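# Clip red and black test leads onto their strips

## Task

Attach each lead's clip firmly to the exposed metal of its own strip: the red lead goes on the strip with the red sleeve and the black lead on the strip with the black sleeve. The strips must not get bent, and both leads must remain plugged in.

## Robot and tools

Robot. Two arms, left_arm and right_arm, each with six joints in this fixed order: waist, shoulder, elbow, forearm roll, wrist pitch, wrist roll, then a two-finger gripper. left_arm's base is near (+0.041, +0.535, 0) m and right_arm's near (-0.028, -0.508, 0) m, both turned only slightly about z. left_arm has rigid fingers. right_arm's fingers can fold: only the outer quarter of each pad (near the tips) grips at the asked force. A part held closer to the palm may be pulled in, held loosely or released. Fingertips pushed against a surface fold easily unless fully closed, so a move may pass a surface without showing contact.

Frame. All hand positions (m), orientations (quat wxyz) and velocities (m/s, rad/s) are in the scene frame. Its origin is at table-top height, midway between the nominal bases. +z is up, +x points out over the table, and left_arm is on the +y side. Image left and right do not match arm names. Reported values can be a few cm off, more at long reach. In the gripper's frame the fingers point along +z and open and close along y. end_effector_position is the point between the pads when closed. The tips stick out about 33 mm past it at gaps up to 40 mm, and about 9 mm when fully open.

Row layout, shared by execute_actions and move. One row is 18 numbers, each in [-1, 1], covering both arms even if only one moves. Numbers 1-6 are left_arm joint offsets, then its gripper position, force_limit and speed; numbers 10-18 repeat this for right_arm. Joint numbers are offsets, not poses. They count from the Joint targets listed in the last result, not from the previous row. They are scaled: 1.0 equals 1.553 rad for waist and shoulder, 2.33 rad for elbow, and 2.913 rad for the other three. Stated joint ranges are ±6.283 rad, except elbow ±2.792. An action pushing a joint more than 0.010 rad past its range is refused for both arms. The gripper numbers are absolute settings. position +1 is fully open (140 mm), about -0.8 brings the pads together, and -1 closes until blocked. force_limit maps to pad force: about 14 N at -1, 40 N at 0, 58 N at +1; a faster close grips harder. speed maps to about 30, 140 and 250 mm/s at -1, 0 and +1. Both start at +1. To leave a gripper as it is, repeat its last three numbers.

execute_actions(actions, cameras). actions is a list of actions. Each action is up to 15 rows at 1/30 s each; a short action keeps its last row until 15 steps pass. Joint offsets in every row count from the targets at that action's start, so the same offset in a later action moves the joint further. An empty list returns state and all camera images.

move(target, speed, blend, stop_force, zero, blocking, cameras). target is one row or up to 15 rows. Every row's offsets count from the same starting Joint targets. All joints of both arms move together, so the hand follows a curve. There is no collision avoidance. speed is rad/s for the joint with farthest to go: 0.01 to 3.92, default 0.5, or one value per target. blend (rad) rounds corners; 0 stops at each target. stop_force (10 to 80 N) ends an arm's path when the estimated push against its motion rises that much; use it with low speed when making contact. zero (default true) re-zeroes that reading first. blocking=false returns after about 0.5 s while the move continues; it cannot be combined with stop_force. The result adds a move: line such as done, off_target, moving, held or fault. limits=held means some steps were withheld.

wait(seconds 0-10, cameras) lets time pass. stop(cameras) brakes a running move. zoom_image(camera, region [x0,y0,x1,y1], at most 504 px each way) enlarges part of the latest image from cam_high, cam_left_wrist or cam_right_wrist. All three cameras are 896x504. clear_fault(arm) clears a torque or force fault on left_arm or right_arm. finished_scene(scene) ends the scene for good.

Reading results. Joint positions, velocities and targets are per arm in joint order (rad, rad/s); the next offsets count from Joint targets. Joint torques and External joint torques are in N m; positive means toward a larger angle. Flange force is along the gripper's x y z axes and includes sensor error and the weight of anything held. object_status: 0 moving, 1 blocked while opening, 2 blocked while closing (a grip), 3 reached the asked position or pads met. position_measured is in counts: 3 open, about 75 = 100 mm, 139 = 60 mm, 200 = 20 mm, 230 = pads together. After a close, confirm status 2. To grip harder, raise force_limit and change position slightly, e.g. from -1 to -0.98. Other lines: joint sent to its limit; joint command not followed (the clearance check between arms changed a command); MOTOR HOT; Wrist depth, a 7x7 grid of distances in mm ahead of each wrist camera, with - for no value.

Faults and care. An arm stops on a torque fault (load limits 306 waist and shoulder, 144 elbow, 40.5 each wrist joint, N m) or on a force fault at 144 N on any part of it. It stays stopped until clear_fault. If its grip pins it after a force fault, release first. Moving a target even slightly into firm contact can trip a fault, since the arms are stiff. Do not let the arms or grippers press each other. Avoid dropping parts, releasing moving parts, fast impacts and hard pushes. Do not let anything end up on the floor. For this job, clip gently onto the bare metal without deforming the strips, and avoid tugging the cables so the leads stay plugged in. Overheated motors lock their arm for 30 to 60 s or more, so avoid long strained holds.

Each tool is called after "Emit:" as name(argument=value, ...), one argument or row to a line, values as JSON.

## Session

Emit:
execute_actions(
  actions=[],
)

Scene clock: 0.00 s.
left_arm: end_effector_position=(+0.1209, +1.0633, +0.1627) position_measured=3 object_status=3 end_effector_quat_wxyz=(-0.010, +0.105, +0.994, -0.025) | right_arm: end_effector_position=(+0.6421, -1.0097, +0.2871) position_measured=3 object_status=3 end_effector_quat_wxyz=(-0.129, +0.820, -0.225, +0.511)
Joint positions: left_arm=[1.335 0.103 1.981 0.016 1.11 -0.021] | right_arm=[-1.014 0.259 1.915 1.467 0.832 0.101]
Joint velocities: within noise
Joint torques (N m): no reading
External joint torques (N m): no reading
Flange force (N): no reading
Wrist depth (mm): cam_left_wrist=[277 274 273 269 267 266 263 / 288 284 282 281 279 276 270 / 300 298 296 292 290 289 286 / 313 305 307 305 301 298 294 / - 110 322 317 317 133 307 / - 339 337 334 329 132 91 / - 358 354 353 346 342 -] | cam_right_wrist=[3274 2911 2943 3011 870 2278 1858 / 3493 2911 3046 4158 757 - - / - 3969 4440 639 612 - - / 4596 - 809 615 535 442 - / 4596 122 - - 455 138 114 / - 105 - 530 - 377 102 / - - - - 395 - -]
Joint targets: left_arm=[1.335 0.103 1.981 0.016 1.110 -0.021] | right_arm=[-1.014 0.259 1.915 1.467 0.832 0.101]
Tool commands: left_gripper/position=+1.0 left_gripper/force_limit=+1.0 left_gripper/speed=+1.0 right_gripper/position=+1.0 right_gripper/force_limit=+1.0 right_gripper/speed=+1.0
camera_calibration:
cam_left_wrist: T_world_to_cam=[[0.150458, 0.987921, -0.0370843, -1.05565], [0.960869, -0.137308, 0.240576, 0.0111164], [0.232578, -0.0718298, -0.969922, 0.351432], [0, 0, 0, 1]] pos_world=[0.0664143, 1.06967, 0.299039]
cam_right_wrist: T_world_to_cam=[[-0.239865, -0.856697, -0.456656, -0.570886], [-0.605923, 0.499632, -0.619052, 1.08751], [0.7585, 0.128209, -0.638937, -0.0318878], [0, 0, 0, 1]] pos_world=[0.5462, -1.02834, 0.392154]

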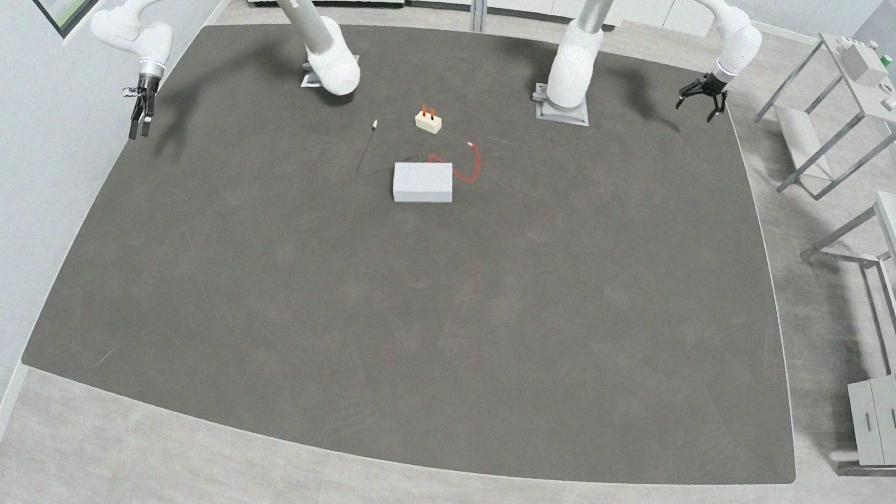

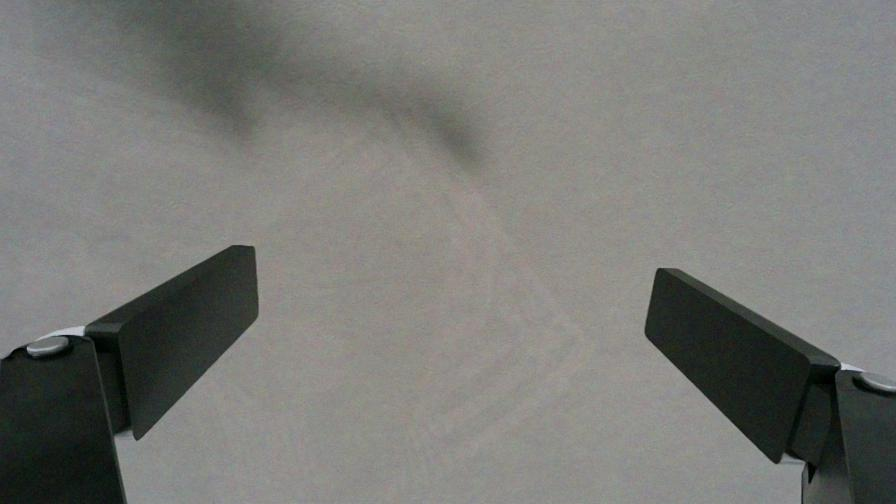

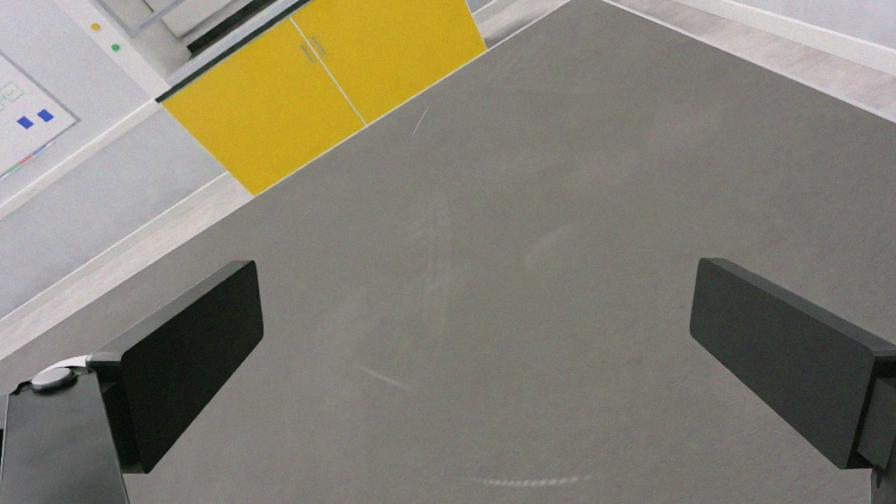

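Scene 1 is done. Let me look at scene 2's layout.

Emit:
zoom_image(
  camera="cam_high",
  region=[340, 90, 510, 220],
)

Emit:
zoom_image(
  camera="cam_high",
  region=[400, 95, 460, 145],
)

Emit:
zoom_image(
  camera="cam_high",
  region=[455, 130, 495, 190],
)

Emit:
zoom_image(
  camera="cam_high",
  region=[345, 110, 405, 190],
)

Scaled by 2.965 from the camera's 896x504 image, which has a finer 1280x720 frame.

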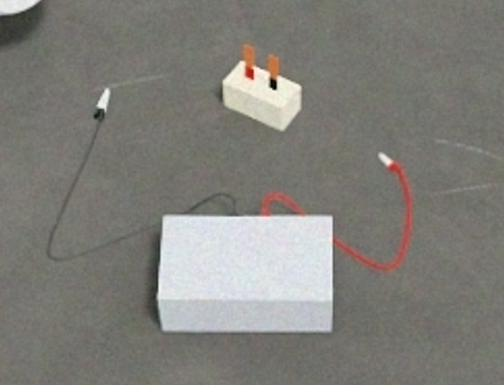

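Scaled by 8.400 from the camera's 896x504 image, which has a finer 1280x720 frame.

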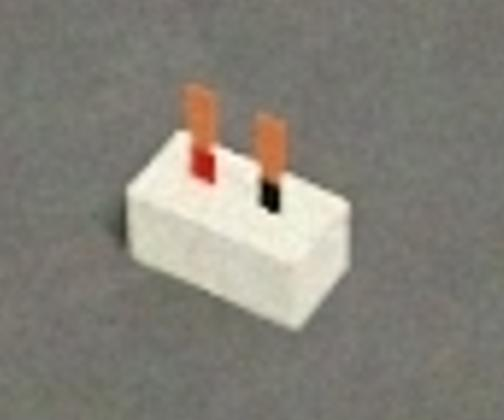

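Scaled by 8.400 from the camera's 896x504 image, which has a finer 1280x720 frame.

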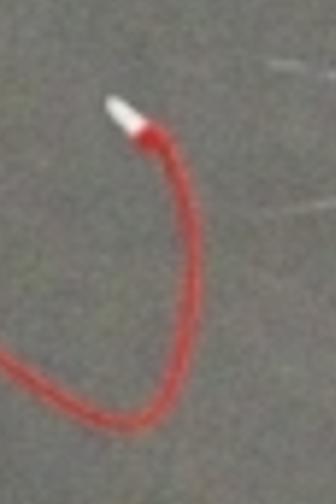

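Scaled by 6.300 from the camera's 896x504 image, which has a finer 1280x720 frame.

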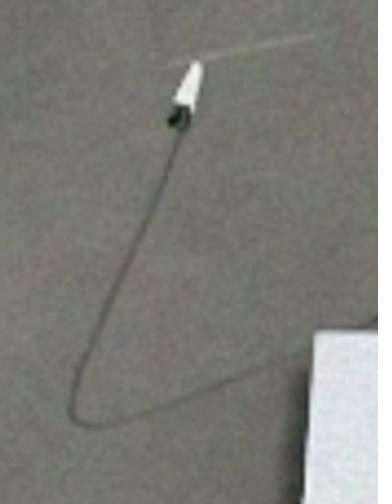

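Emit:
move(
  target=[-0.8,0.0011,-0.08,-0.0055,0.05,0.11,1,1,1,0,0,0,0,0,0,1,1,1],
  speed=0.9,
)

Emit:
move(
  target=[-0.6878,0.001,-0.0597,0,0.04265,0.1052,1,1,1,0,0,0,0,0,0,1,1,1],
  speed=0.8,
  cameras=["cam_left_wrist"],
)

Scene clock: 22.30 s.
left_arm: end_effector_position=(+0.6236, +0.6307, +0.2562) position_measured=3 object_status=3 end_effector_quat_wxyz=(-0.004, +0.772, +0.635, -0.006) | right_arm: end_effector_position=(+0.6421, -1.0097, +0.2871) position_measured=3 object_status=3 end_effector_quat_wxyz=(-0.129, +0.820, -0.225, +0.511)
Joint positions: left_arm=[0.092 0.104 1.795 0 1.256 0.299] | right_arm=[-1.014 0.259 1.915 1.467 0.832 0.101]
Joint torques (N m): left_arm=[2.36 -58.14 -37.07 4.05 0.12 0.38] | right_arm=[-1.73 -62.82 -37.05 2.29 1.33 -0.56]
External joint torques (N m): left_arm=[-2.25 7.44 -2.75 0.09 -0.1 -0.38] | right_arm=[1.55 -2.76 -1.78 -0.25 -0.36 0.54]
Flange force (N): left_arm=[1.5 16.8 0.4] | right_arm=[4.7 -4.6 -0.6]
Wrist depth (mm): cam_left_wrist=[352 349 351 358 351 353 353 / 366 364 365 367 366 367 368 / 381 383 383 383 383 375 385 / 398 391 401 402 400 407 404 / - 110 419 422 418 133 419 / - 436 441 443 447 124 91 / - 460 465 464 467 470 -] | cam_right_wrist=[- 3195 2879 3082 784 2360 1955 / 3540 2977 3156 845 740 - 440 / 4030 4158 916 738 - - 410 / - 6092 759 615 484 460 393 / 4516 122 - 518 - 137 108 / - 113 574 - - - 102 / - 569 478 443 - 316 97]
Joint targets: left_arm=[0.092 0.104 1.795 0.000 1.256 0.299] | right_arm=[-1.014 0.259 1.915 1.467 0.832 0.101]
move: done

Scene clock: 24.27 s.
left_arm: end_effector_position=(+0.4200, +0.0498, +0.3303) position_measured=3 object_status=3 end_effector_quat_wxyz=(+0.000, +1.000, +0.001, +0.000) | right_arm: end_effector_position=(+0.6421, -1.0097, +0.2871) position_measured=3 object_status=3 end_effector_quat_wxyz=(-0.129, +0.820, -0.225, +0.511)
Joint positions: left_arm=[-0.976 0.106 1.656 0 1.38 0.605] | right_arm=[-1.014 0.259 1.915 1.467 0.832 0.101]
Joint torques (N m): left_arm=[2.96 -60.52 -39.04 4.22 0.14 0.19] | right_arm=[-1.92 -62.76 -36.87 2.31 1.34 -0.52]
External joint torques (N m): left_arm=[-2.81 7.75 -2.46 0.08 -0.17 -0.19] | right_arm=[1.89 -2.91 -1.98 -0.28 -0.36 0.49]
Flange force (N): left_arm=[6.2 15.9 -0.9] | right_arm=[5.0 -5.0 -0.2]
Wrist depth (mm): cam_left_wrist=[414 408 416 356 358 416 428 / 429 433 436 434 439 441 459 / 448 451 449 458 458 459 463 / 466 464 470 475 480 479 486 / - 110 499 493 502 133 506 / - 512 502 526 529 123 90 / - 543 545 556 553 561 -] | cam_right_wrist=[3011 2879 2977 3011 - 714 1898 / 3690 3234 3316 888 726 576 493 / 3540 3690 906 753 - 493 427 / 4225 4030 845 - - 465 396 / - 122 - - - 138 108 / - 105 520 491 423 - 102 / - 566 - - - 356 97]
Joint targets: left_arm=[-0.976 0.106 1.656 0.000 1.380 0.605] | right_arm=[-1.014 0.259 1.915 1.467 0.832 0.101]
move: done
camera_calibration:
cam_left_wrist: T_world_to_cam=[[0.0598676, -0.998109, 0.0139425, 0.0269778], [-0.964533, -0.0542451, 0.258329, 0.342863], [-0.257084, -0.0289135, -0.965957, 0.573964], [0, 0, 0, 1]] pos_world=[0.476644, 0.0621207, 0.465477]
Images, in order (width x height): cam_left_wrist 896x504.

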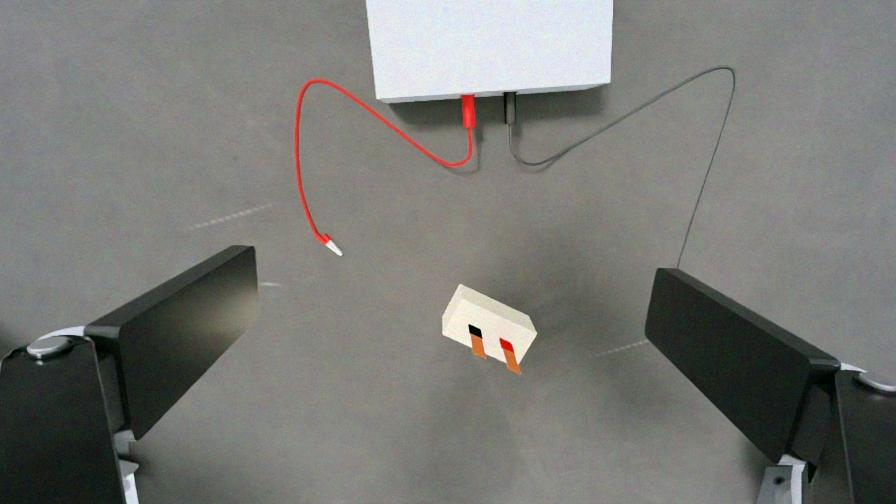

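Emit:
zoom_image(
  camera="cam_left_wrist",
  region=[430, 270, 560, 390],
)

Emit:
zoom_image(
  camera="cam_left_wrist",
  region=[290, 210, 370, 280],
)

Scaled by 3.877 from the camera's 896x504 image, which has a finer 1280x720 frame.

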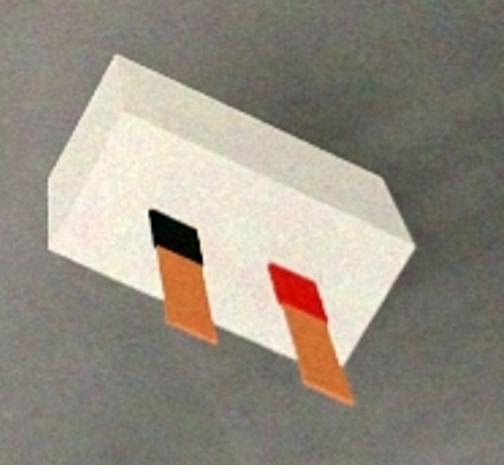

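Scaled by 6.300 from the camera's 896x504 image, which has a finer 1280x720 frame.

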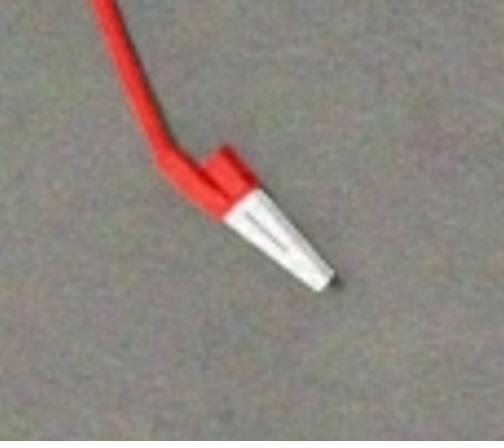

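Emit:
move(
  target=[0.03928,-0.03909,0.22356,0,-0.15812,0.81119,-0.45,-0.5,-0.5,0,0,0,0,0,0,1,1,1],
  speed=0.8,
  cameras=["cam_left_wrist"],
)

Emit:
zoom_image(
  camera="cam_left_wrist",
  region=[390, 130, 530, 300],
)

Scene clock: 99.10 s.
left_arm: end_effector_position=(+0.3611, +0.1850, +0.1005) position_measured=186 object_status=3 end_effector_quat_wxyz=(+0.000, -0.408, +0.913, +0.000) | right_arm: end_effector_position=(+0.6421, -1.0097, +0.2871) position_measured=3 object_status=3 end_effector_quat_wxyz=(-0.129, +0.820, -0.225, +0.511)
Joint positions: left_arm=[-0.915 0.045 2.177 0 0.919 2.968] | right_arm=[-1.014 0.259 1.915 1.467 0.832 0.101]
Joint torques (N m): left_arm=[2.69 -45.3 -31.34 3.32 0.16 0.44] | right_arm=[-1.81 -62.72 -36.9 2.28 1.33 -0.56]
External joint torques (N m): left_arm=[-2.64 6.93 -2.16 0.09 -0.17 -0.44] | right_arm=[1.97 -2.77 -2.03 -0.27 -0.35 0.54]
Flange force (N): left_arm=[7.9 -13.2 6.5] | right_arm=[5.2 -4.9 0.1]
Wrist depth (mm): cam_left_wrist=[208 209 211 212 213 214 216 / 215 217 219 221 223 223 227 / 224 227 229 231 232 234 236 / 207 237 239 239 242 244 247 / 186 245 96 248 115 258 260 / 212 - - 265 75 87 271 / - - - 279 - 73 66] | cam_right_wrist=[2787 3119 2817 3156 845 2130 1926 / 3046 2911 2943 897 710 - 1505 / - 4093 946 693 624 517 - / 4678 1061 768 597 538 - 386 / - 122 - - - 138 108 / - 105 - 482 442 - 102 / - 569 - - - 337 97]
Joint targets: left_arm=[-0.915 0.045 2.177 0.000 0.919 2.968] | right_arm=[-1.014 0.259 1.915 1.467 0.832 0.101]
move: done
camera_calibration:
cam_left_wrist: T_world_to_cam=[[-0.782924, 0.621964, 0.0137913, 0.173277], [0.603655, 0.754142, 0.258595, -0.363036], [0.150436, 0.210786, -0.965887, 0.149176], [0, 0, 0, 1]] pos_world=[0.332369, 0.134564, 0.235576]
Images, in order (width x height): cam_left_wrist 896x504.

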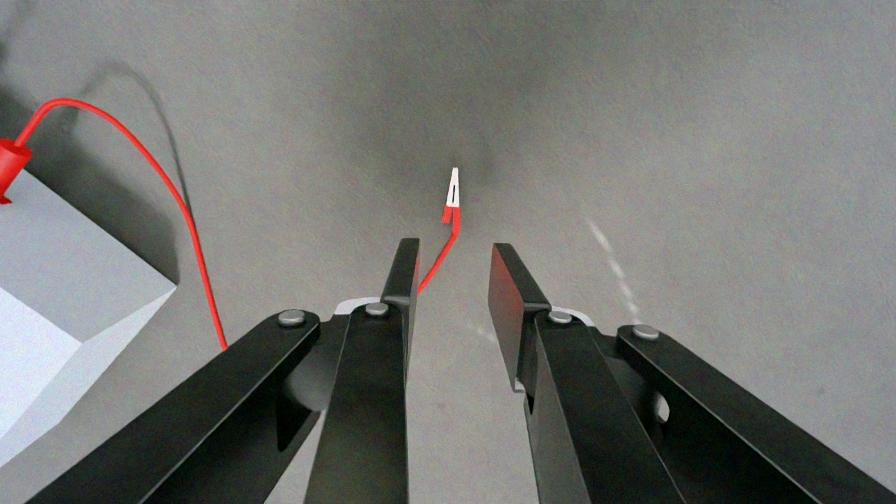

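Scaled by 2.965 from the camera's 896x504 image, which has a finer 1280x720 frame.

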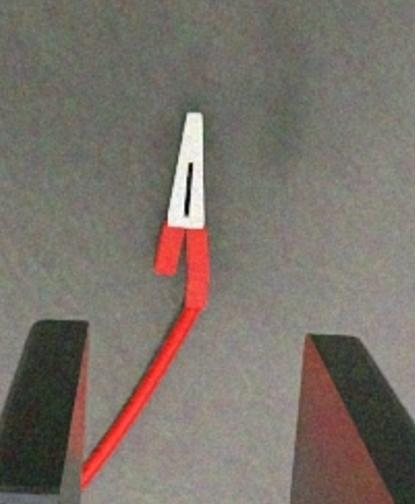

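Emit:
move(
  target=[0,0.0416,0.01957,0,-0.03783,0,-0.45,-0.5,-0.5,0,0,0,0,0,0,1,1,1],
  speed=0.1,
)

Emit:
move(
  target=[0,0.01431,0.00541,0,-0.01196,0,-0.45,-0.5,-0.5,0,0,0,0,0,0,1,1,1],
  speed=0.015,
  stop_force=12,
  cameras=["cam_left_wrist"],
)

Emit:
zoom_image(
  camera="cam_left_wrist",
  region=[400, 150, 520, 310],
)

Scene clock: 132.17 s.
left_arm: end_effector_position=(+0.3611, +0.1850, +0.0506) position_measured=186 object_status=3 end_effector_quat_wxyz=(+0.000, -0.408, +0.913, +0.000) | right_arm: end_effector_position=(+0.6421, -1.0097, +0.2871) position_measured=3 object_status=3 end_effector_quat_wxyz=(-0.129, +0.820, -0.225, +0.511)
Joint positions: left_arm=[-0.915 0.11 2.222 0 0.809 2.968] | right_arm=[-1.014 0.259 1.915 1.467 0.832 0.101]
Joint torques (N m): left_arm=[2.31 -49.24 -27.97 3.11 0.2 0.37] | right_arm=[-1.88 -63.03 -36.97 2.33 1.34 -0.56]
External joint torques (N m): left_arm=[-2.22 7.03 -2.52 -0.01 -0.21 -0.37] | right_arm=[1.73 -2.27 -1.65 -0.31 -0.36 0.53]
Flange force (N): left_arm=[6.9 -13.6 8.2] | right_arm=[4.6 -4.3 0.1]
Wrist depth (mm): cam_left_wrist=[164 164 165 167 169 169 170 / 171 171 173 174 174 176 178 / 178 179 180 182 183 184 186 / 186 187 189 188 192 193 194 / 187 194 96 195 115 202 203 / 200 - - 210 75 87 214 / - - - 220 - 73 67] | cam_right_wrist=[2911 3588 2911 3234 809 2165 1940 / 3119 3119 3195 - - - 1597 / 3690 4366 932 - - 523 - / 4516 6389 748 - - 440 - / 4516 121 - - - 138 108 / - 105 556 - 434 - 102 / - 578 - 415 376 333 -]
Joint targets: left_arm=[-0.915 0.110 2.222 0.000 0.809 2.968] | right_arm=[-1.014 0.259 1.915 1.467 0.832 0.101]
move: done

Scene clock: 135.23 s.
left_arm: end_effector_position=(+0.3611, +0.1850, +0.0350) position_measured=186 object_status=3 end_effector_quat_wxyz=(+0.000, -0.408, +0.913, +0.000) | right_arm: end_effector_position=(+0.6421, -1.0097, +0.2871) position_measured=3 object_status=3 end_effector_quat_wxyz=(-0.129, +0.820, -0.225, +0.511)
Joint positions: left_arm=[-0.915 0.132 2.235 0 0.774 2.968] | right_arm=[-1.014 0.259 1.915 1.467 0.832 0.101]
Joint torques (N m): left_arm=[2.35 -50.7 -26.79 2.99 0.14 0.35] | right_arm=[-1.59 -62.84 -36.87 2.28 1.33 -0.54]
External joint torques (N m): left_arm=[-2.33 7.38 -2.76 0.01 -0.16 -0.35] | right_arm=[1.55 -2.82 -2.04 -0.25 -0.35 0.52]
Flange force (N): left_arm=[7.1 -14.3 9.0] | right_arm=[5.1 -4.5 -0.4]
Wrist depth (mm): cam_left_wrist=[150 151 152 152 154 155 156 / 156 157 158 159 161 161 163 / 163 163 165 166 168 168 170 / 170 171 172 171 174 177 178 / 176 178 96 179 113 185 187 / 185 69 - 192 75 87 197 / - - - 202 - 73 203] | cam_right_wrist=[2381 2911 3082 3195 - 1985 1970 / 3638 3082 3274 913 - - 503 / 4596 3969 949 740 582 488 449 / 3969 3690 816 618 543 - - / - 122 - - - 137 108 / - 105 - - - - 102 / - - - 433 393 - -]
Joint targets: left_arm=[-0.915 0.132 2.235 0.000 0.774 2.968] | right_arm=[-1.014 0.259 1.915 1.467 0.832 0.101]
move: done
camera_calibration:
cam_left_wrist: T_world_to_cam=[[-0.78284, 0.62207, 0.0138292, 0.173991], [0.603765, 0.754055, 0.258592, -0.346137], [0.150434, 0.210786, -0.965888, 0.0859047], [0, 0, 0, 1]] pos_world=[0.332269, 0.134664, 0.170076]
Images, in order (width x height): cam_left_wrist 896x504.

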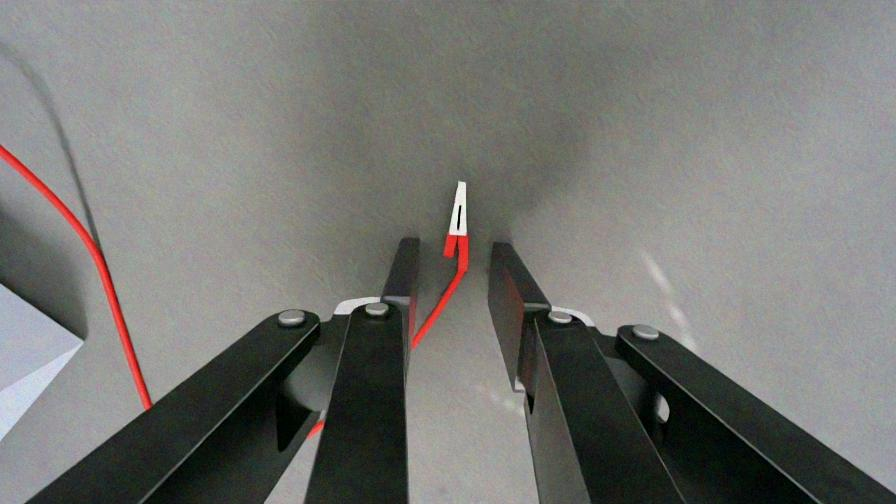

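Scaled by 3.150 from the camera's 896x504 image, which has a finer 1280x720 frame.

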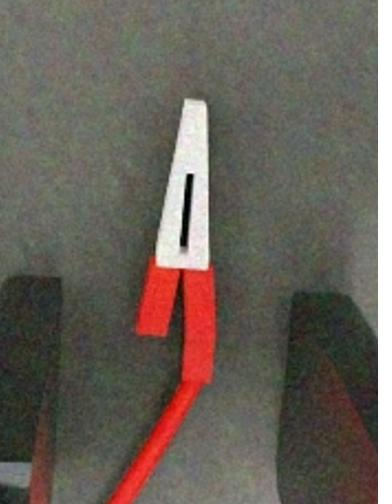

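Emit:
move(
  target=[0,0,0,0,0,0,-1,-0.5,-1,0,0,0,0,0,0,1,1,1],
  cameras=["cam_left_wrist"],
)

Emit:
zoom_image(
  camera="cam_left_wrist",
  region=[410, 150, 510, 310],
)

Scene clock: 150.47 s.
left_arm: end_effector_position=(+0.3611, +0.1850, +0.0350) position_measured=222 object_status=2 end_effector_quat_wxyz=(+0.000, -0.408, +0.913, +0.000) | right_arm: end_effector_position=(+0.6421, -1.0097, +0.2871) position_measured=3 object_status=3 end_effector_quat_wxyz=(-0.129, +0.820, -0.225, +0.511)
Joint positions: left_arm=[-0.915 0.132 2.235 0 0.774 2.968] | right_arm=[-1.014 0.259 1.915 1.467 0.832 0.101]
Joint torques (N m): left_arm=[2.17 -49.91 -26.07 2.97 0.21 0.36] | right_arm=[-1.88 -62.67 -36.9 2.28 1.32 -0.54]
External joint torques (N m): left_arm=[-2.15 6.68 -3.46 0.04 -0.23 -0.36] | right_arm=[1.8 -2.98 -1.95 -0.25 -0.34 0.52]
Flange force (N): left_arm=[6.8 -14.5 7.6] | right_arm=[4.9 -5.0 -0.4]
Wrist depth (mm): cam_left_wrist=[150 151 151 152 154 154 156 / 156 157 158 159 161 161 163 / 163 163 165 166 168 168 170 / 170 171 172 171 175 177 178 / 177 180 178 99 103 186 187 / 187 184 82 - 83 192 197 / - - - - - 67 205] | cam_right_wrist=[- 2911 2817 2911 - 2130 1794 / 4158 2879 3234 - 736 - 501 / 3742 3638 1061 782 639 511 - / - 4225 - 679 - - - / - 121 650 - - 137 108 / - 105 - 478 - - 102 / - 569 522 434 366 338 97]
Joint targets: left_arm=[-0.915 0.132 2.235 0.000 0.774 2.968] | right_arm=[-1.014 0.259 1.915 1.467 0.832 0.101]
move: done
camera_calibration:
cam_left_wrist: T_world_to_cam=[[-0.78284, 0.62207, 0.0138292, 0.173991], [0.603765, 0.754055, 0.258592, -0.346137], [0.150434, 0.210786, -0.965888, 0.0859047], [0, 0, 0, 1]] pos_world=[0.332269, 0.134664, 0.170076]
Images, in order (width x height): cam_left_wrist 896x504.

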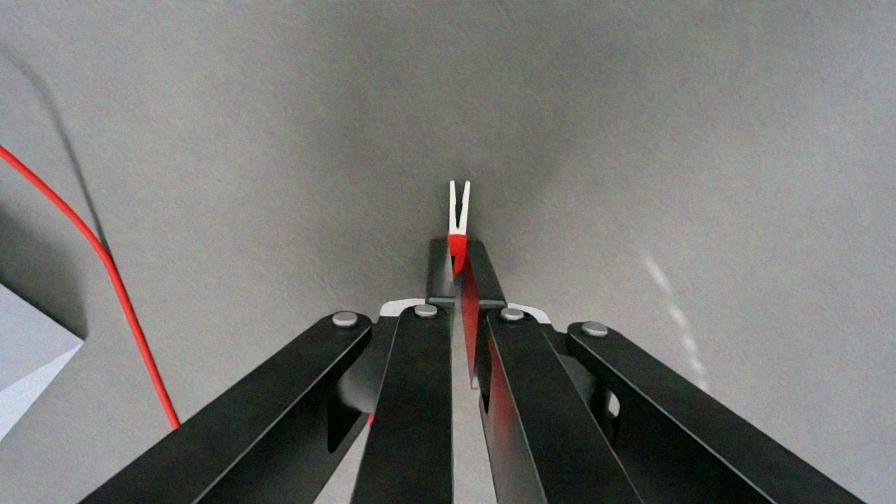

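Scaled by 3.150 from the camera's 896x504 image, which has a finer 1280x720 frame.

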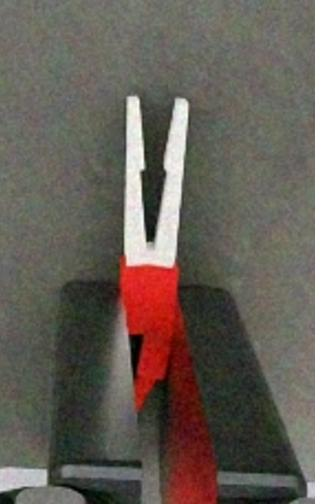

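Emit:
move(
  target=[
    [0,-0.09094,-0.04758,0,0.08653,0,-1,-0.5,-1,0,0,0,0,0,0,1,1,1],
    [-0.05921,0.05867,-0.16101,0,0.0975,0.31716,-1,-0.5,-1,0,0,0,0,0,0,1,1,1],
    [-0.16869,0.15536,-0.24912,0,0.11643,0.6183,-1,-0.5,-1,0,0,0,0,0,0,1,1,1],
    [-0.27151,0.10605,-0.17653,0,0.08466,0.82229,-1,-0.5,-1,0,0,0,0,0,0,1,1,1],
  ],
  speed=[0.2, 0.5, 0.5, 0.4],
  blend=0.06,
  cameras=["cam_left_wrist", "cam_high"],
)

Emit:
zoom_image(
  camera="cam_left_wrist",
  region=[420, 0, 540, 240],
)

Emit:
zoom_image(
  camera="cam_high",
  region=[350, 80, 480, 190],
)

Scene clock: 214.30 s.
left_arm: end_effector_position=(+0.2351, -0.0951, +0.1208) position_measured=222 object_status=2 end_effector_quat_wxyz=(+0.000, +0.835, +0.550, +0.000) | right_arm: end_effector_position=(+0.6421, -1.0097, +0.2871) position_measured=3 object_status=3 end_effector_quat_wxyz=(-0.129, +0.820, -0.225, +0.511)
Joint positions: left_arm=[-1.337 0.297 1.824 0 1.021 5.363] | right_arm=[-1.014 0.259 1.915 1.467 0.832 0.101]
Joint torques (N m): left_arm=[2.15 -74.09 -33.71 3.69 0.17 0.3] | right_arm=[-1.86 -62.88 -36.94 2.29 1.35 -0.57]
External joint torques (N m): left_arm=[-2.12 7.77 -2.08 0.02 -0.13 -0.3] | right_arm=[1.89 -3.11 -1.89 -0.27 -0.36 0.55]
Flange force (N): left_arm=[-13.7 6.8 5.1] | right_arm=[4.9 -5.3 -0.5]
Wrist depth (mm): cam_left_wrist=[227 227 229 189 231 233 234 / 236 237 239 198 241 243 243 / 245 246 249 249 250 253 254 / 257 257 259 257 263 271 267 / 269 270 267 98 271 276 279 / 281 277 82 - 83 287 294 / - - - - - 67 305] | cam_right_wrist=[- 3119 2847 3082 814 2339 1912 / - 3156 3742 853 697 - 1898 / - 3742 1105 - 568 502 443 / 4516 - 744 - - - 386 / - 122 627 - - 137 114 / - 105 583 - - - 102 / - - 476 432 389 338 97]
Joint targets: left_arm=[-1.337 0.297 1.824 0.000 1.021 5.363] | right_arm=[-1.014 0.259 1.915 1.467 0.832 0.101]
move: done
camera_calibration:
cam_left_wrist: T_world_to_cam=[[0.940428, -0.339683, 0.0144926, -0.248163], [-0.331684, -0.907248, 0.258624, -0.0191882], [-0.0747017, -0.248024, -0.965869, 0.256055], [0, 0, 0, 1]] pos_world=[0.246143, -0.0381976, 0.255875]
Images, in order (width x height): cam_high 896x504, cam_left_wrist 896x504.

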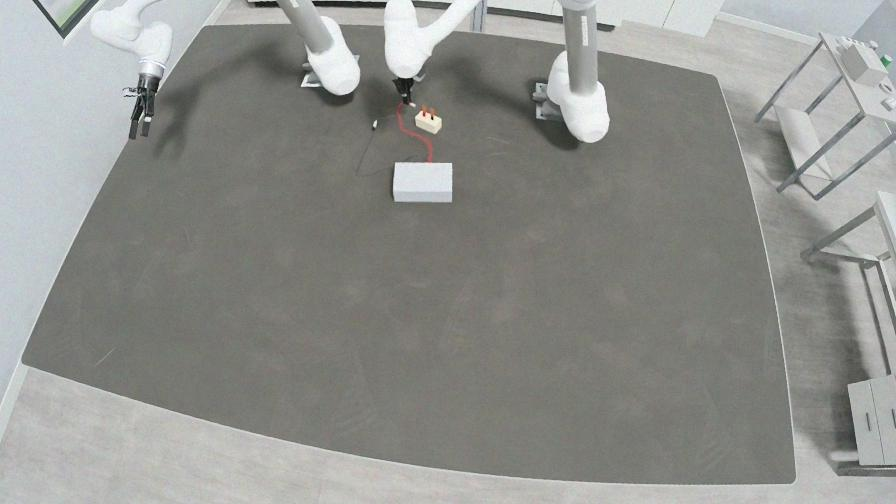

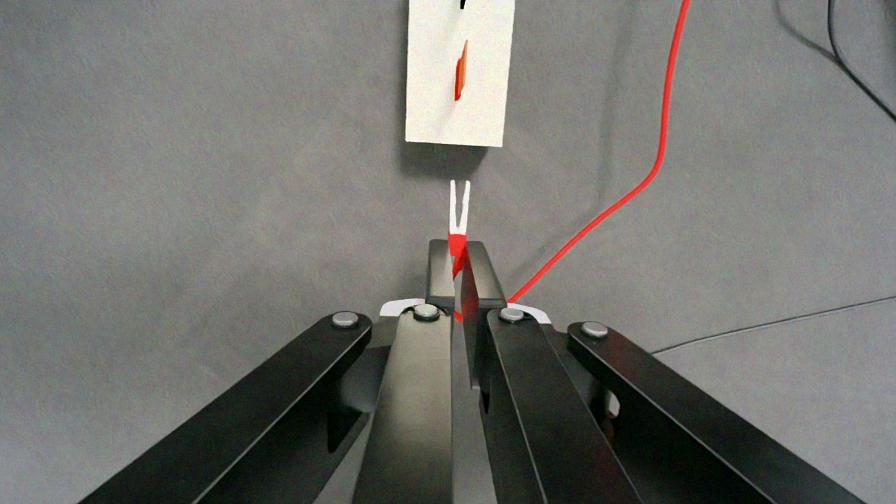

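Scaled by 2.100 from the camera's 896x504 image, which has a finer 1280x720 frame.

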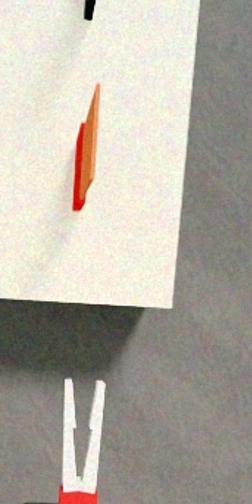

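Scaled by 3.877 from the camera's 896x504 image, which has a finer 1280x720 frame.

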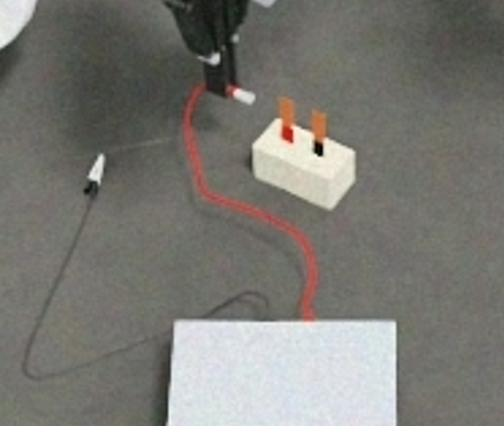

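Emit:
zoom_image(
  camera="cam_left_wrist",
  region=[435, 30, 495, 110],
)

Emit:
zoom_image(
  camera="cam_left_wrist",
  region=[430, 170, 490, 250],
)

Scaled by 6.300 from the camera's 896x504 image, which has a finer 1280x720 frame.

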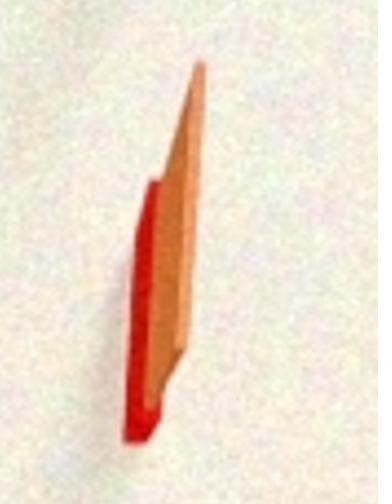

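Scaled by 6.300 from the camera's 896x504 image, which has a finer 1280x720 frame.

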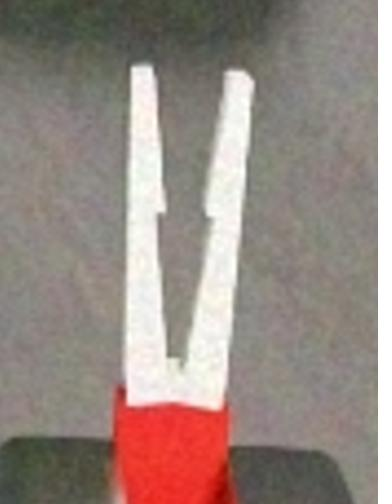

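Emit:
move(
  target=[0.01334,-0.0176,0.01603,0,-0.00344,0.00711,-1,-0.5,-1,0,0,0,0,0,0,1,1,1],
  speed=0.06,
  cameras=["cam_left_wrist","cam_high"],
)

Scene clock: 270.60 s.
left_arm: end_effector_position=(+0.2429, -0.0725, +0.1208) position_measured=222 object_status=2 end_effector_quat_wxyz=(+0.000, +0.835, +0.550, +0.000) | right_arm: end_effector_position=(+0.6421, -1.0097, +0.2871) position_measured=3 object_status=3 end_effector_quat_wxyz=(-0.129, +0.820, -0.225, +0.511)
Joint positions: left_arm=[-1.316 0.27 1.861 0 1.011 5.384] | right_arm=[-1.014 0.259 1.915 1.467 0.832 0.101]
Joint torques (N m): left_arm=[1.51 -71.53 -33.91 3.67 0.16 0.32] | right_arm=[-1.81 -62.69 -37.04 2.27 1.32 -0.54]
External joint torques (N m): left_arm=[-1.61 8.41 -1.72 0.02 -0.13 -0.31] | right_arm=[1.81 -2.99 -1.89 -0.24 -0.33 0.51]
Flange force (N): left_arm=[-13.3 7.8 6.2] | right_arm=[4.8 -5.0 -0.4]
Wrist depth (mm): cam_left_wrist=[226 228 229 190 231 232 234 / 236 237 239 198 241 242 243 / 245 247 249 206 253 252 255 / 256 259 261 256 263 264 267 / 269 270 267 99 271 278 279 / 281 - 82 - 83 287 292 / - - - - - 67 305] | cam_right_wrist=[- 3082 2879 3011 - 2339 1898 / 4158 3082 3447 - - - 509 / 4763 3969 996 - 602 - 429 / 4440 3910 777 591 550 469 411 / 4366 122 658 551 - 137 108 / - 105 590 - 427 377 102 / - - 505 426 382 359 97]
Joint targets: left_arm=[-1.316 0.269 1.861 0.000 1.011 5.384] | right_arm=[-1.014 0.259 1.915 1.467 0.832 0.101]
move: done
camera_calibration:
cam_left_wrist: T_world_to_cam=[[0.940387, -0.339801, 0.0143947, -0.247882], [-0.331778, -0.90723, 0.258566, 0.00397489], [-0.0748016, -0.247928, -0.965886, 0.262282], [0, 0, 0, 1]] pos_world=[0.254043, -0.0155975, 0.255875]
Images, in order (width x height): cam_high 896x504, cam_left_wrist 896x504.

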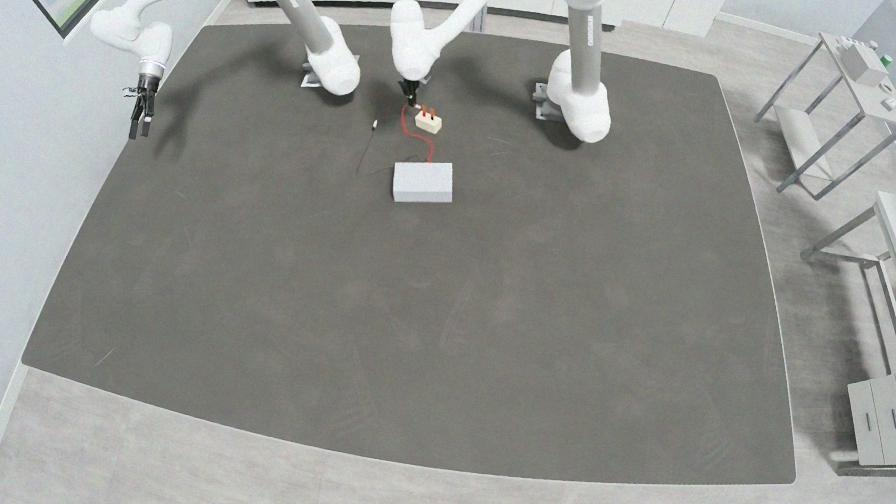

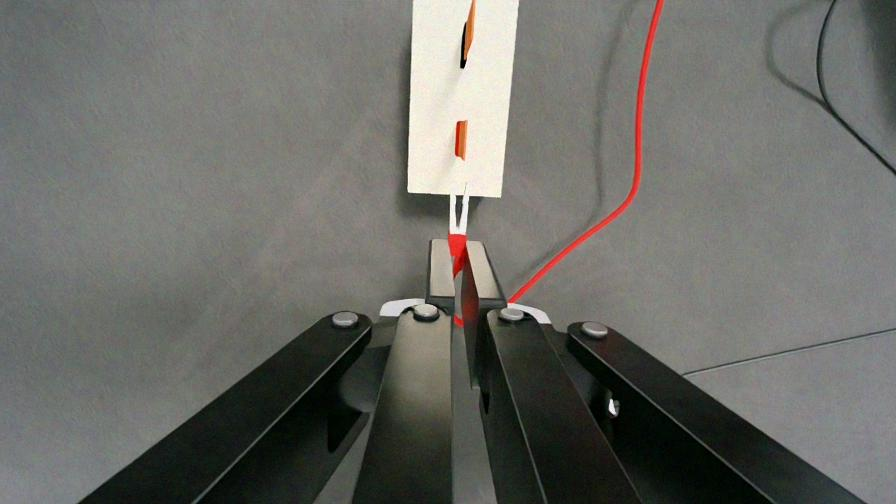

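Emit:
zoom_image(
  camera="cam_left_wrist",
  region=[400, 90, 530, 260],
)

Scaled by 2.965 from the camera's 896x504 image, which has a finer 1280x720 frame.

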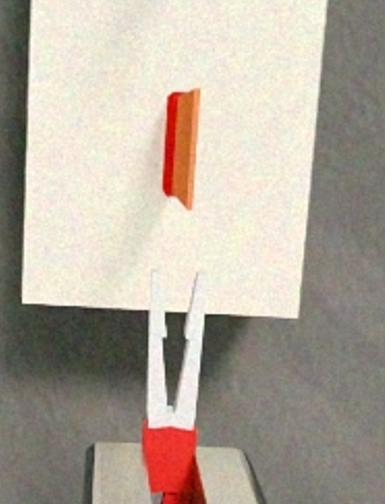

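Emit:
move(
  target=[0.0137,-0.01458,0.01297,0,-0.0026,0.0073,-1,-0.5,-1,0,0,0,0,0,0,1,1,1],
  speed=0.035,
  stop_force=20,
  cameras=["cam_left_wrist","cam_high"],
)

Emit:
zoom_image(
  camera="cam_left_wrist",
  region=[400, 90, 530, 260],
)

Emit:
zoom_image(
  camera="cam_high",
  region=[390, 80, 460, 150],
)

Scene clock: 313.43 s.
left_arm: end_effector_position=(+0.2514, -0.0528, +0.1208) position_measured=222 object_status=2 end_effector_quat_wxyz=(+0.000, +0.835, +0.550, +0.000) | right_arm: end_effector_position=(+0.6421, -1.0097, +0.2871) position_measured=3 object_status=3 end_effector_quat_wxyz=(-0.129, +0.820, -0.225, +0.511)
Joint positions: left_arm=[-1.295 0.247 1.891 0 1.003 5.405] | right_arm=[-1.014 0.259 1.915 1.467 0.832 0.101]
Joint torques (N m): left_arm=[2.56 -69.03 -33.07 3.61 0.15 0.38] | right_arm=[-1.97 -62.99 -36.91 2.31 1.36 -0.53]
External joint torques (N m): left_arm=[-2.57 8.18 -2.43 0.06 -0.13 -0.38] | right_arm=[2.19 -2.59 -1.8 -0.31 -0.36 0.51]
Flange force (N): left_arm=[-15.0 7.4 5.5] | right_arm=[4.8 -5.1 0.4]
Wrist depth (mm): cam_left_wrist=[226 228 229 226 231 232 233 / 236 238 238 198 240 242 244 / 245 246 249 206 251 252 254 / 256 259 260 212 263 266 267 / 270 271 267 99 270 278 281 / 281 277 82 - 83 289 294 / - - - - - 67 307] | cam_right_wrist=[3274 2911 2977 3156 - 2113 1985 / - 3234 3274 - - - 1701 / 3910 4678 992 730 597 516 444 / - 3969 746 - - 457 - / - 121 - - - 137 114 / - 105 566 481 414 373 102 / - - 529 - - - -]
Joint targets: left_arm=[-1.295 0.247 1.891 0.000 1.003 5.405] | right_arm=[-1.014 0.259 1.915 1.467 0.832 0.101]
move: done
camera_calibration:
cam_left_wrist: T_world_to_cam=[[0.940387, -0.339801, 0.0143947, -0.249088], [-0.331778, -0.90723, 0.258566, 0.0246343], [-0.0748016, -0.247928, -0.965886, 0.267795], [0, 0, 0, 1]] pos_world=[0.262443, 0.00410254, 0.255875]
Images, in order (width x height): cam_high 896x504, cam_left_wrist 896x504.

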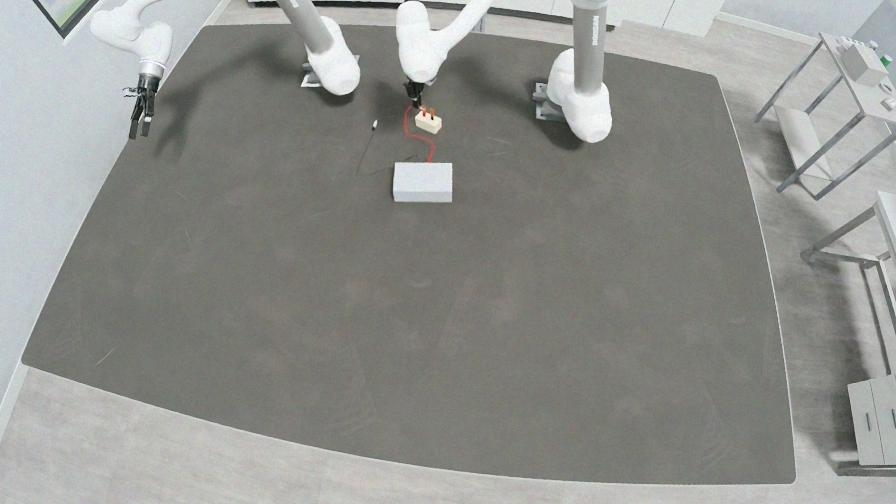

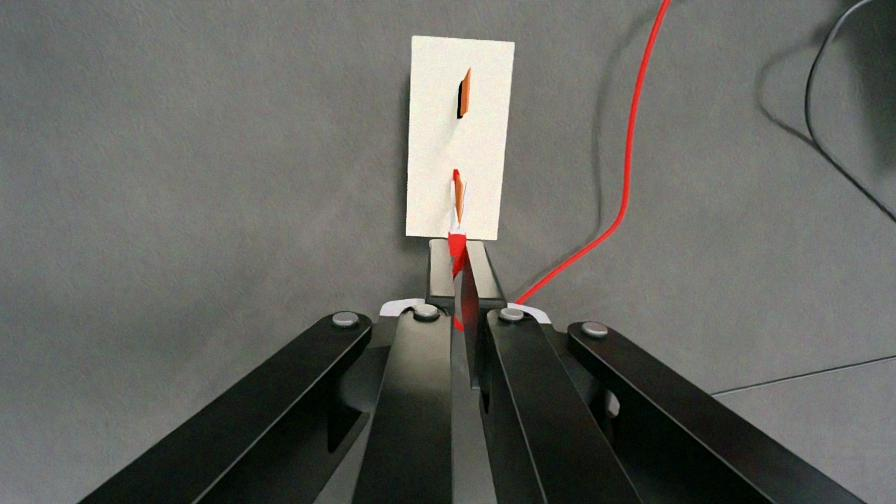

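Scaled by 2.965 from the camera's 896x504 image, which has a finer 1280x720 frame.

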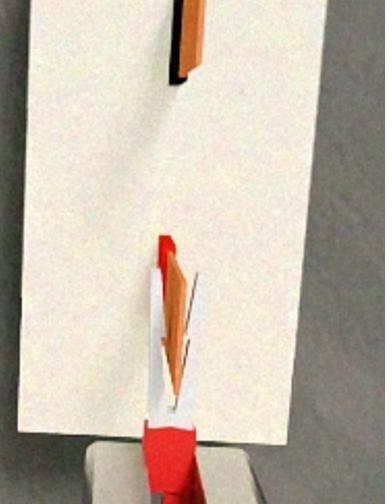

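Scaled by 7.200 from the camera's 896x504 image, which has a finer 1280x720 frame.

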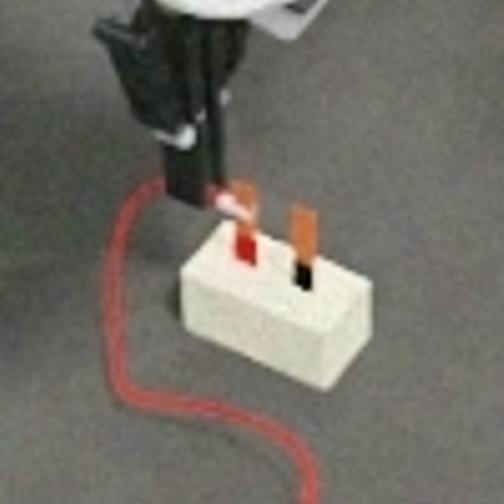

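Emit:
move(
  target=[0,0,0,0,0,0,-0.5,-0.5,-1,0,0,0,0,0,0,1,1,1],
  speed=0.05,
  cameras=["cam_left_wrist","cam_high"],
)

Emit:
zoom_image(
  camera="cam_left_wrist",
  region=[380, 90, 530, 290],
)

Emit:
zoom_image(
  camera="cam_high",
  region=[390, 80, 460, 150],
)

Scene clock: 327.43 s.
left_arm: end_effector_position=(+0.2514, -0.0528, +0.1208) position_measured=192 object_status=0 end_effector_quat_wxyz=(+0.000, +0.835, +0.550, +0.000) | right_arm: end_effector_position=(+0.6421, -1.0097, +0.2871) position_measured=3 object_status=3 end_effector_quat_wxyz=(-0.129, +0.820, -0.225, +0.511)
Joint positions: left_arm=[-1.295 0.247 1.891 0 1.003 5.405] | right_arm=[-1.014 0.259 1.915 1.467 0.832 0.101]
Joint torques (N m): left_arm=[1.86 -68.66 -33.09 3.66 0.14 0.4] | right_arm=[-1.89 -62.7 -36.96 2.3 1.35 -0.52]
External joint torques (N m): left_arm=[-1.86 7.66 -2.4 0.01 -0.11 -0.4] | right_arm=[1.96 -2.97 -1.91 -0.27 -0.36 0.5]
Flange force (N): left_arm=[-13.7 7.8 5.0] | right_arm=[4.8 -5.2 -0.2]
Wrist depth (mm): cam_left_wrist=[227 226 229 227 232 233 234 / 235 239 238 198 241 243 244 / 245 248 249 207 251 253 254 / 256 258 260 211 263 265 267 / 269 268 94 177 110 277 278 / 281 - - 285 75 85 293 / - - - 303 - 71 304] | cam_right_wrist=[3274 3046 3011 3046 837 2165 1832 / 3540 3119 3234 814 - 553 - / 4030 3910 - - 576 506 423 / 4596 3742 775 628 - 437 415 / - 122 689 - - 137 114 / - 105 - 482 413 379 103 / - 572 502 429 380 - -]
Joint targets: left_arm=[-1.295 0.247 1.891 0.000 1.003 5.405] | right_arm=[-1.014 0.259 1.915 1.467 0.832 0.101]
move: done
camera_calibration:
cam_left_wrist: T_world_to_cam=[[0.940387, -0.339801, 0.0143947, -0.249088], [-0.331778, -0.90723, 0.258566, 0.0246343], [-0.0748016, -0.247928, -0.965886, 0.267795], [0, 0, 0, 1]] pos_world=[0.262443, 0.00410254, 0.255875]
Images, in order (width x height): cam_high 896x504, cam_left_wrist 896x504.

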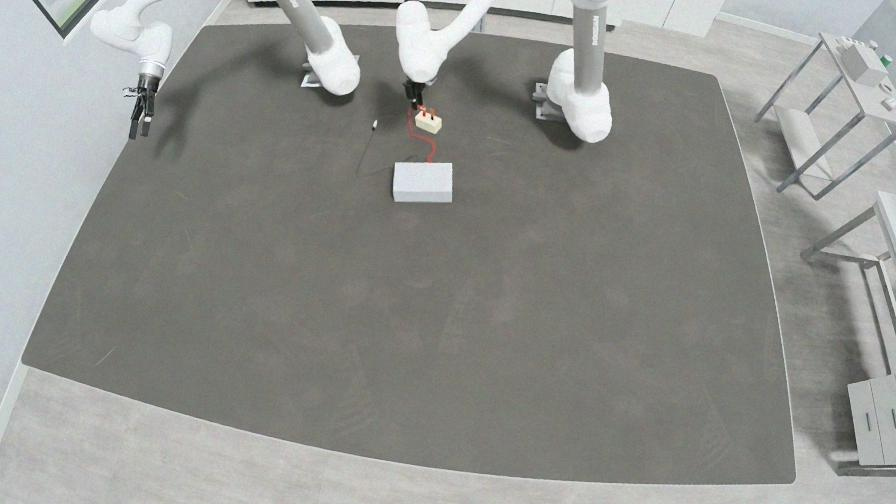

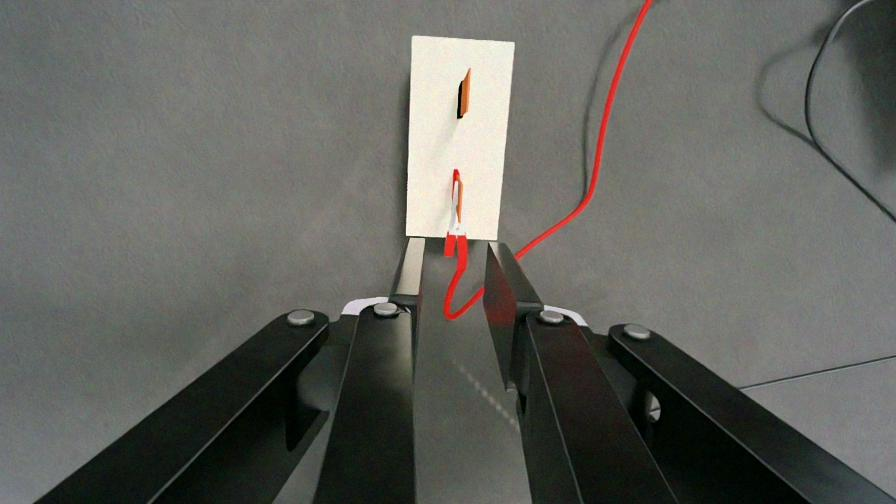

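Scaled by 2.520 from the camera's 896x504 image, which has a finer 1280x720 frame.

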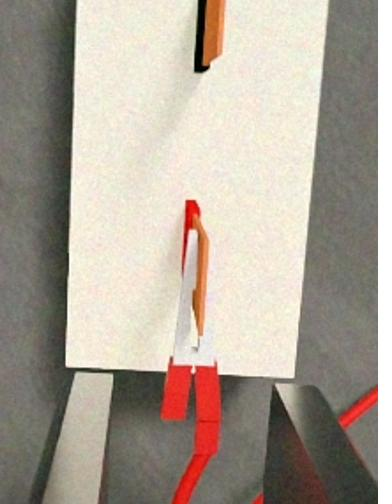

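Scaled by 7.200 from the camera's 896x504 image, which has a finer 1280x720 frame.

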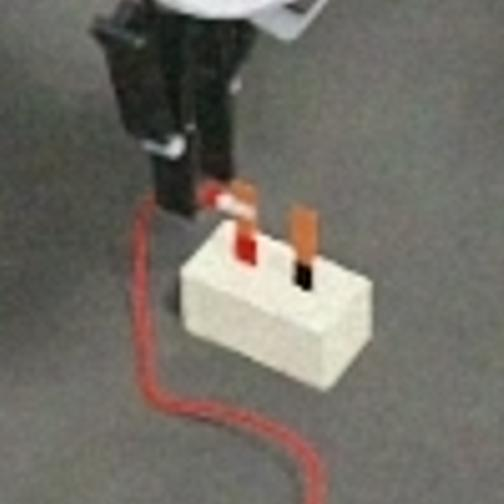

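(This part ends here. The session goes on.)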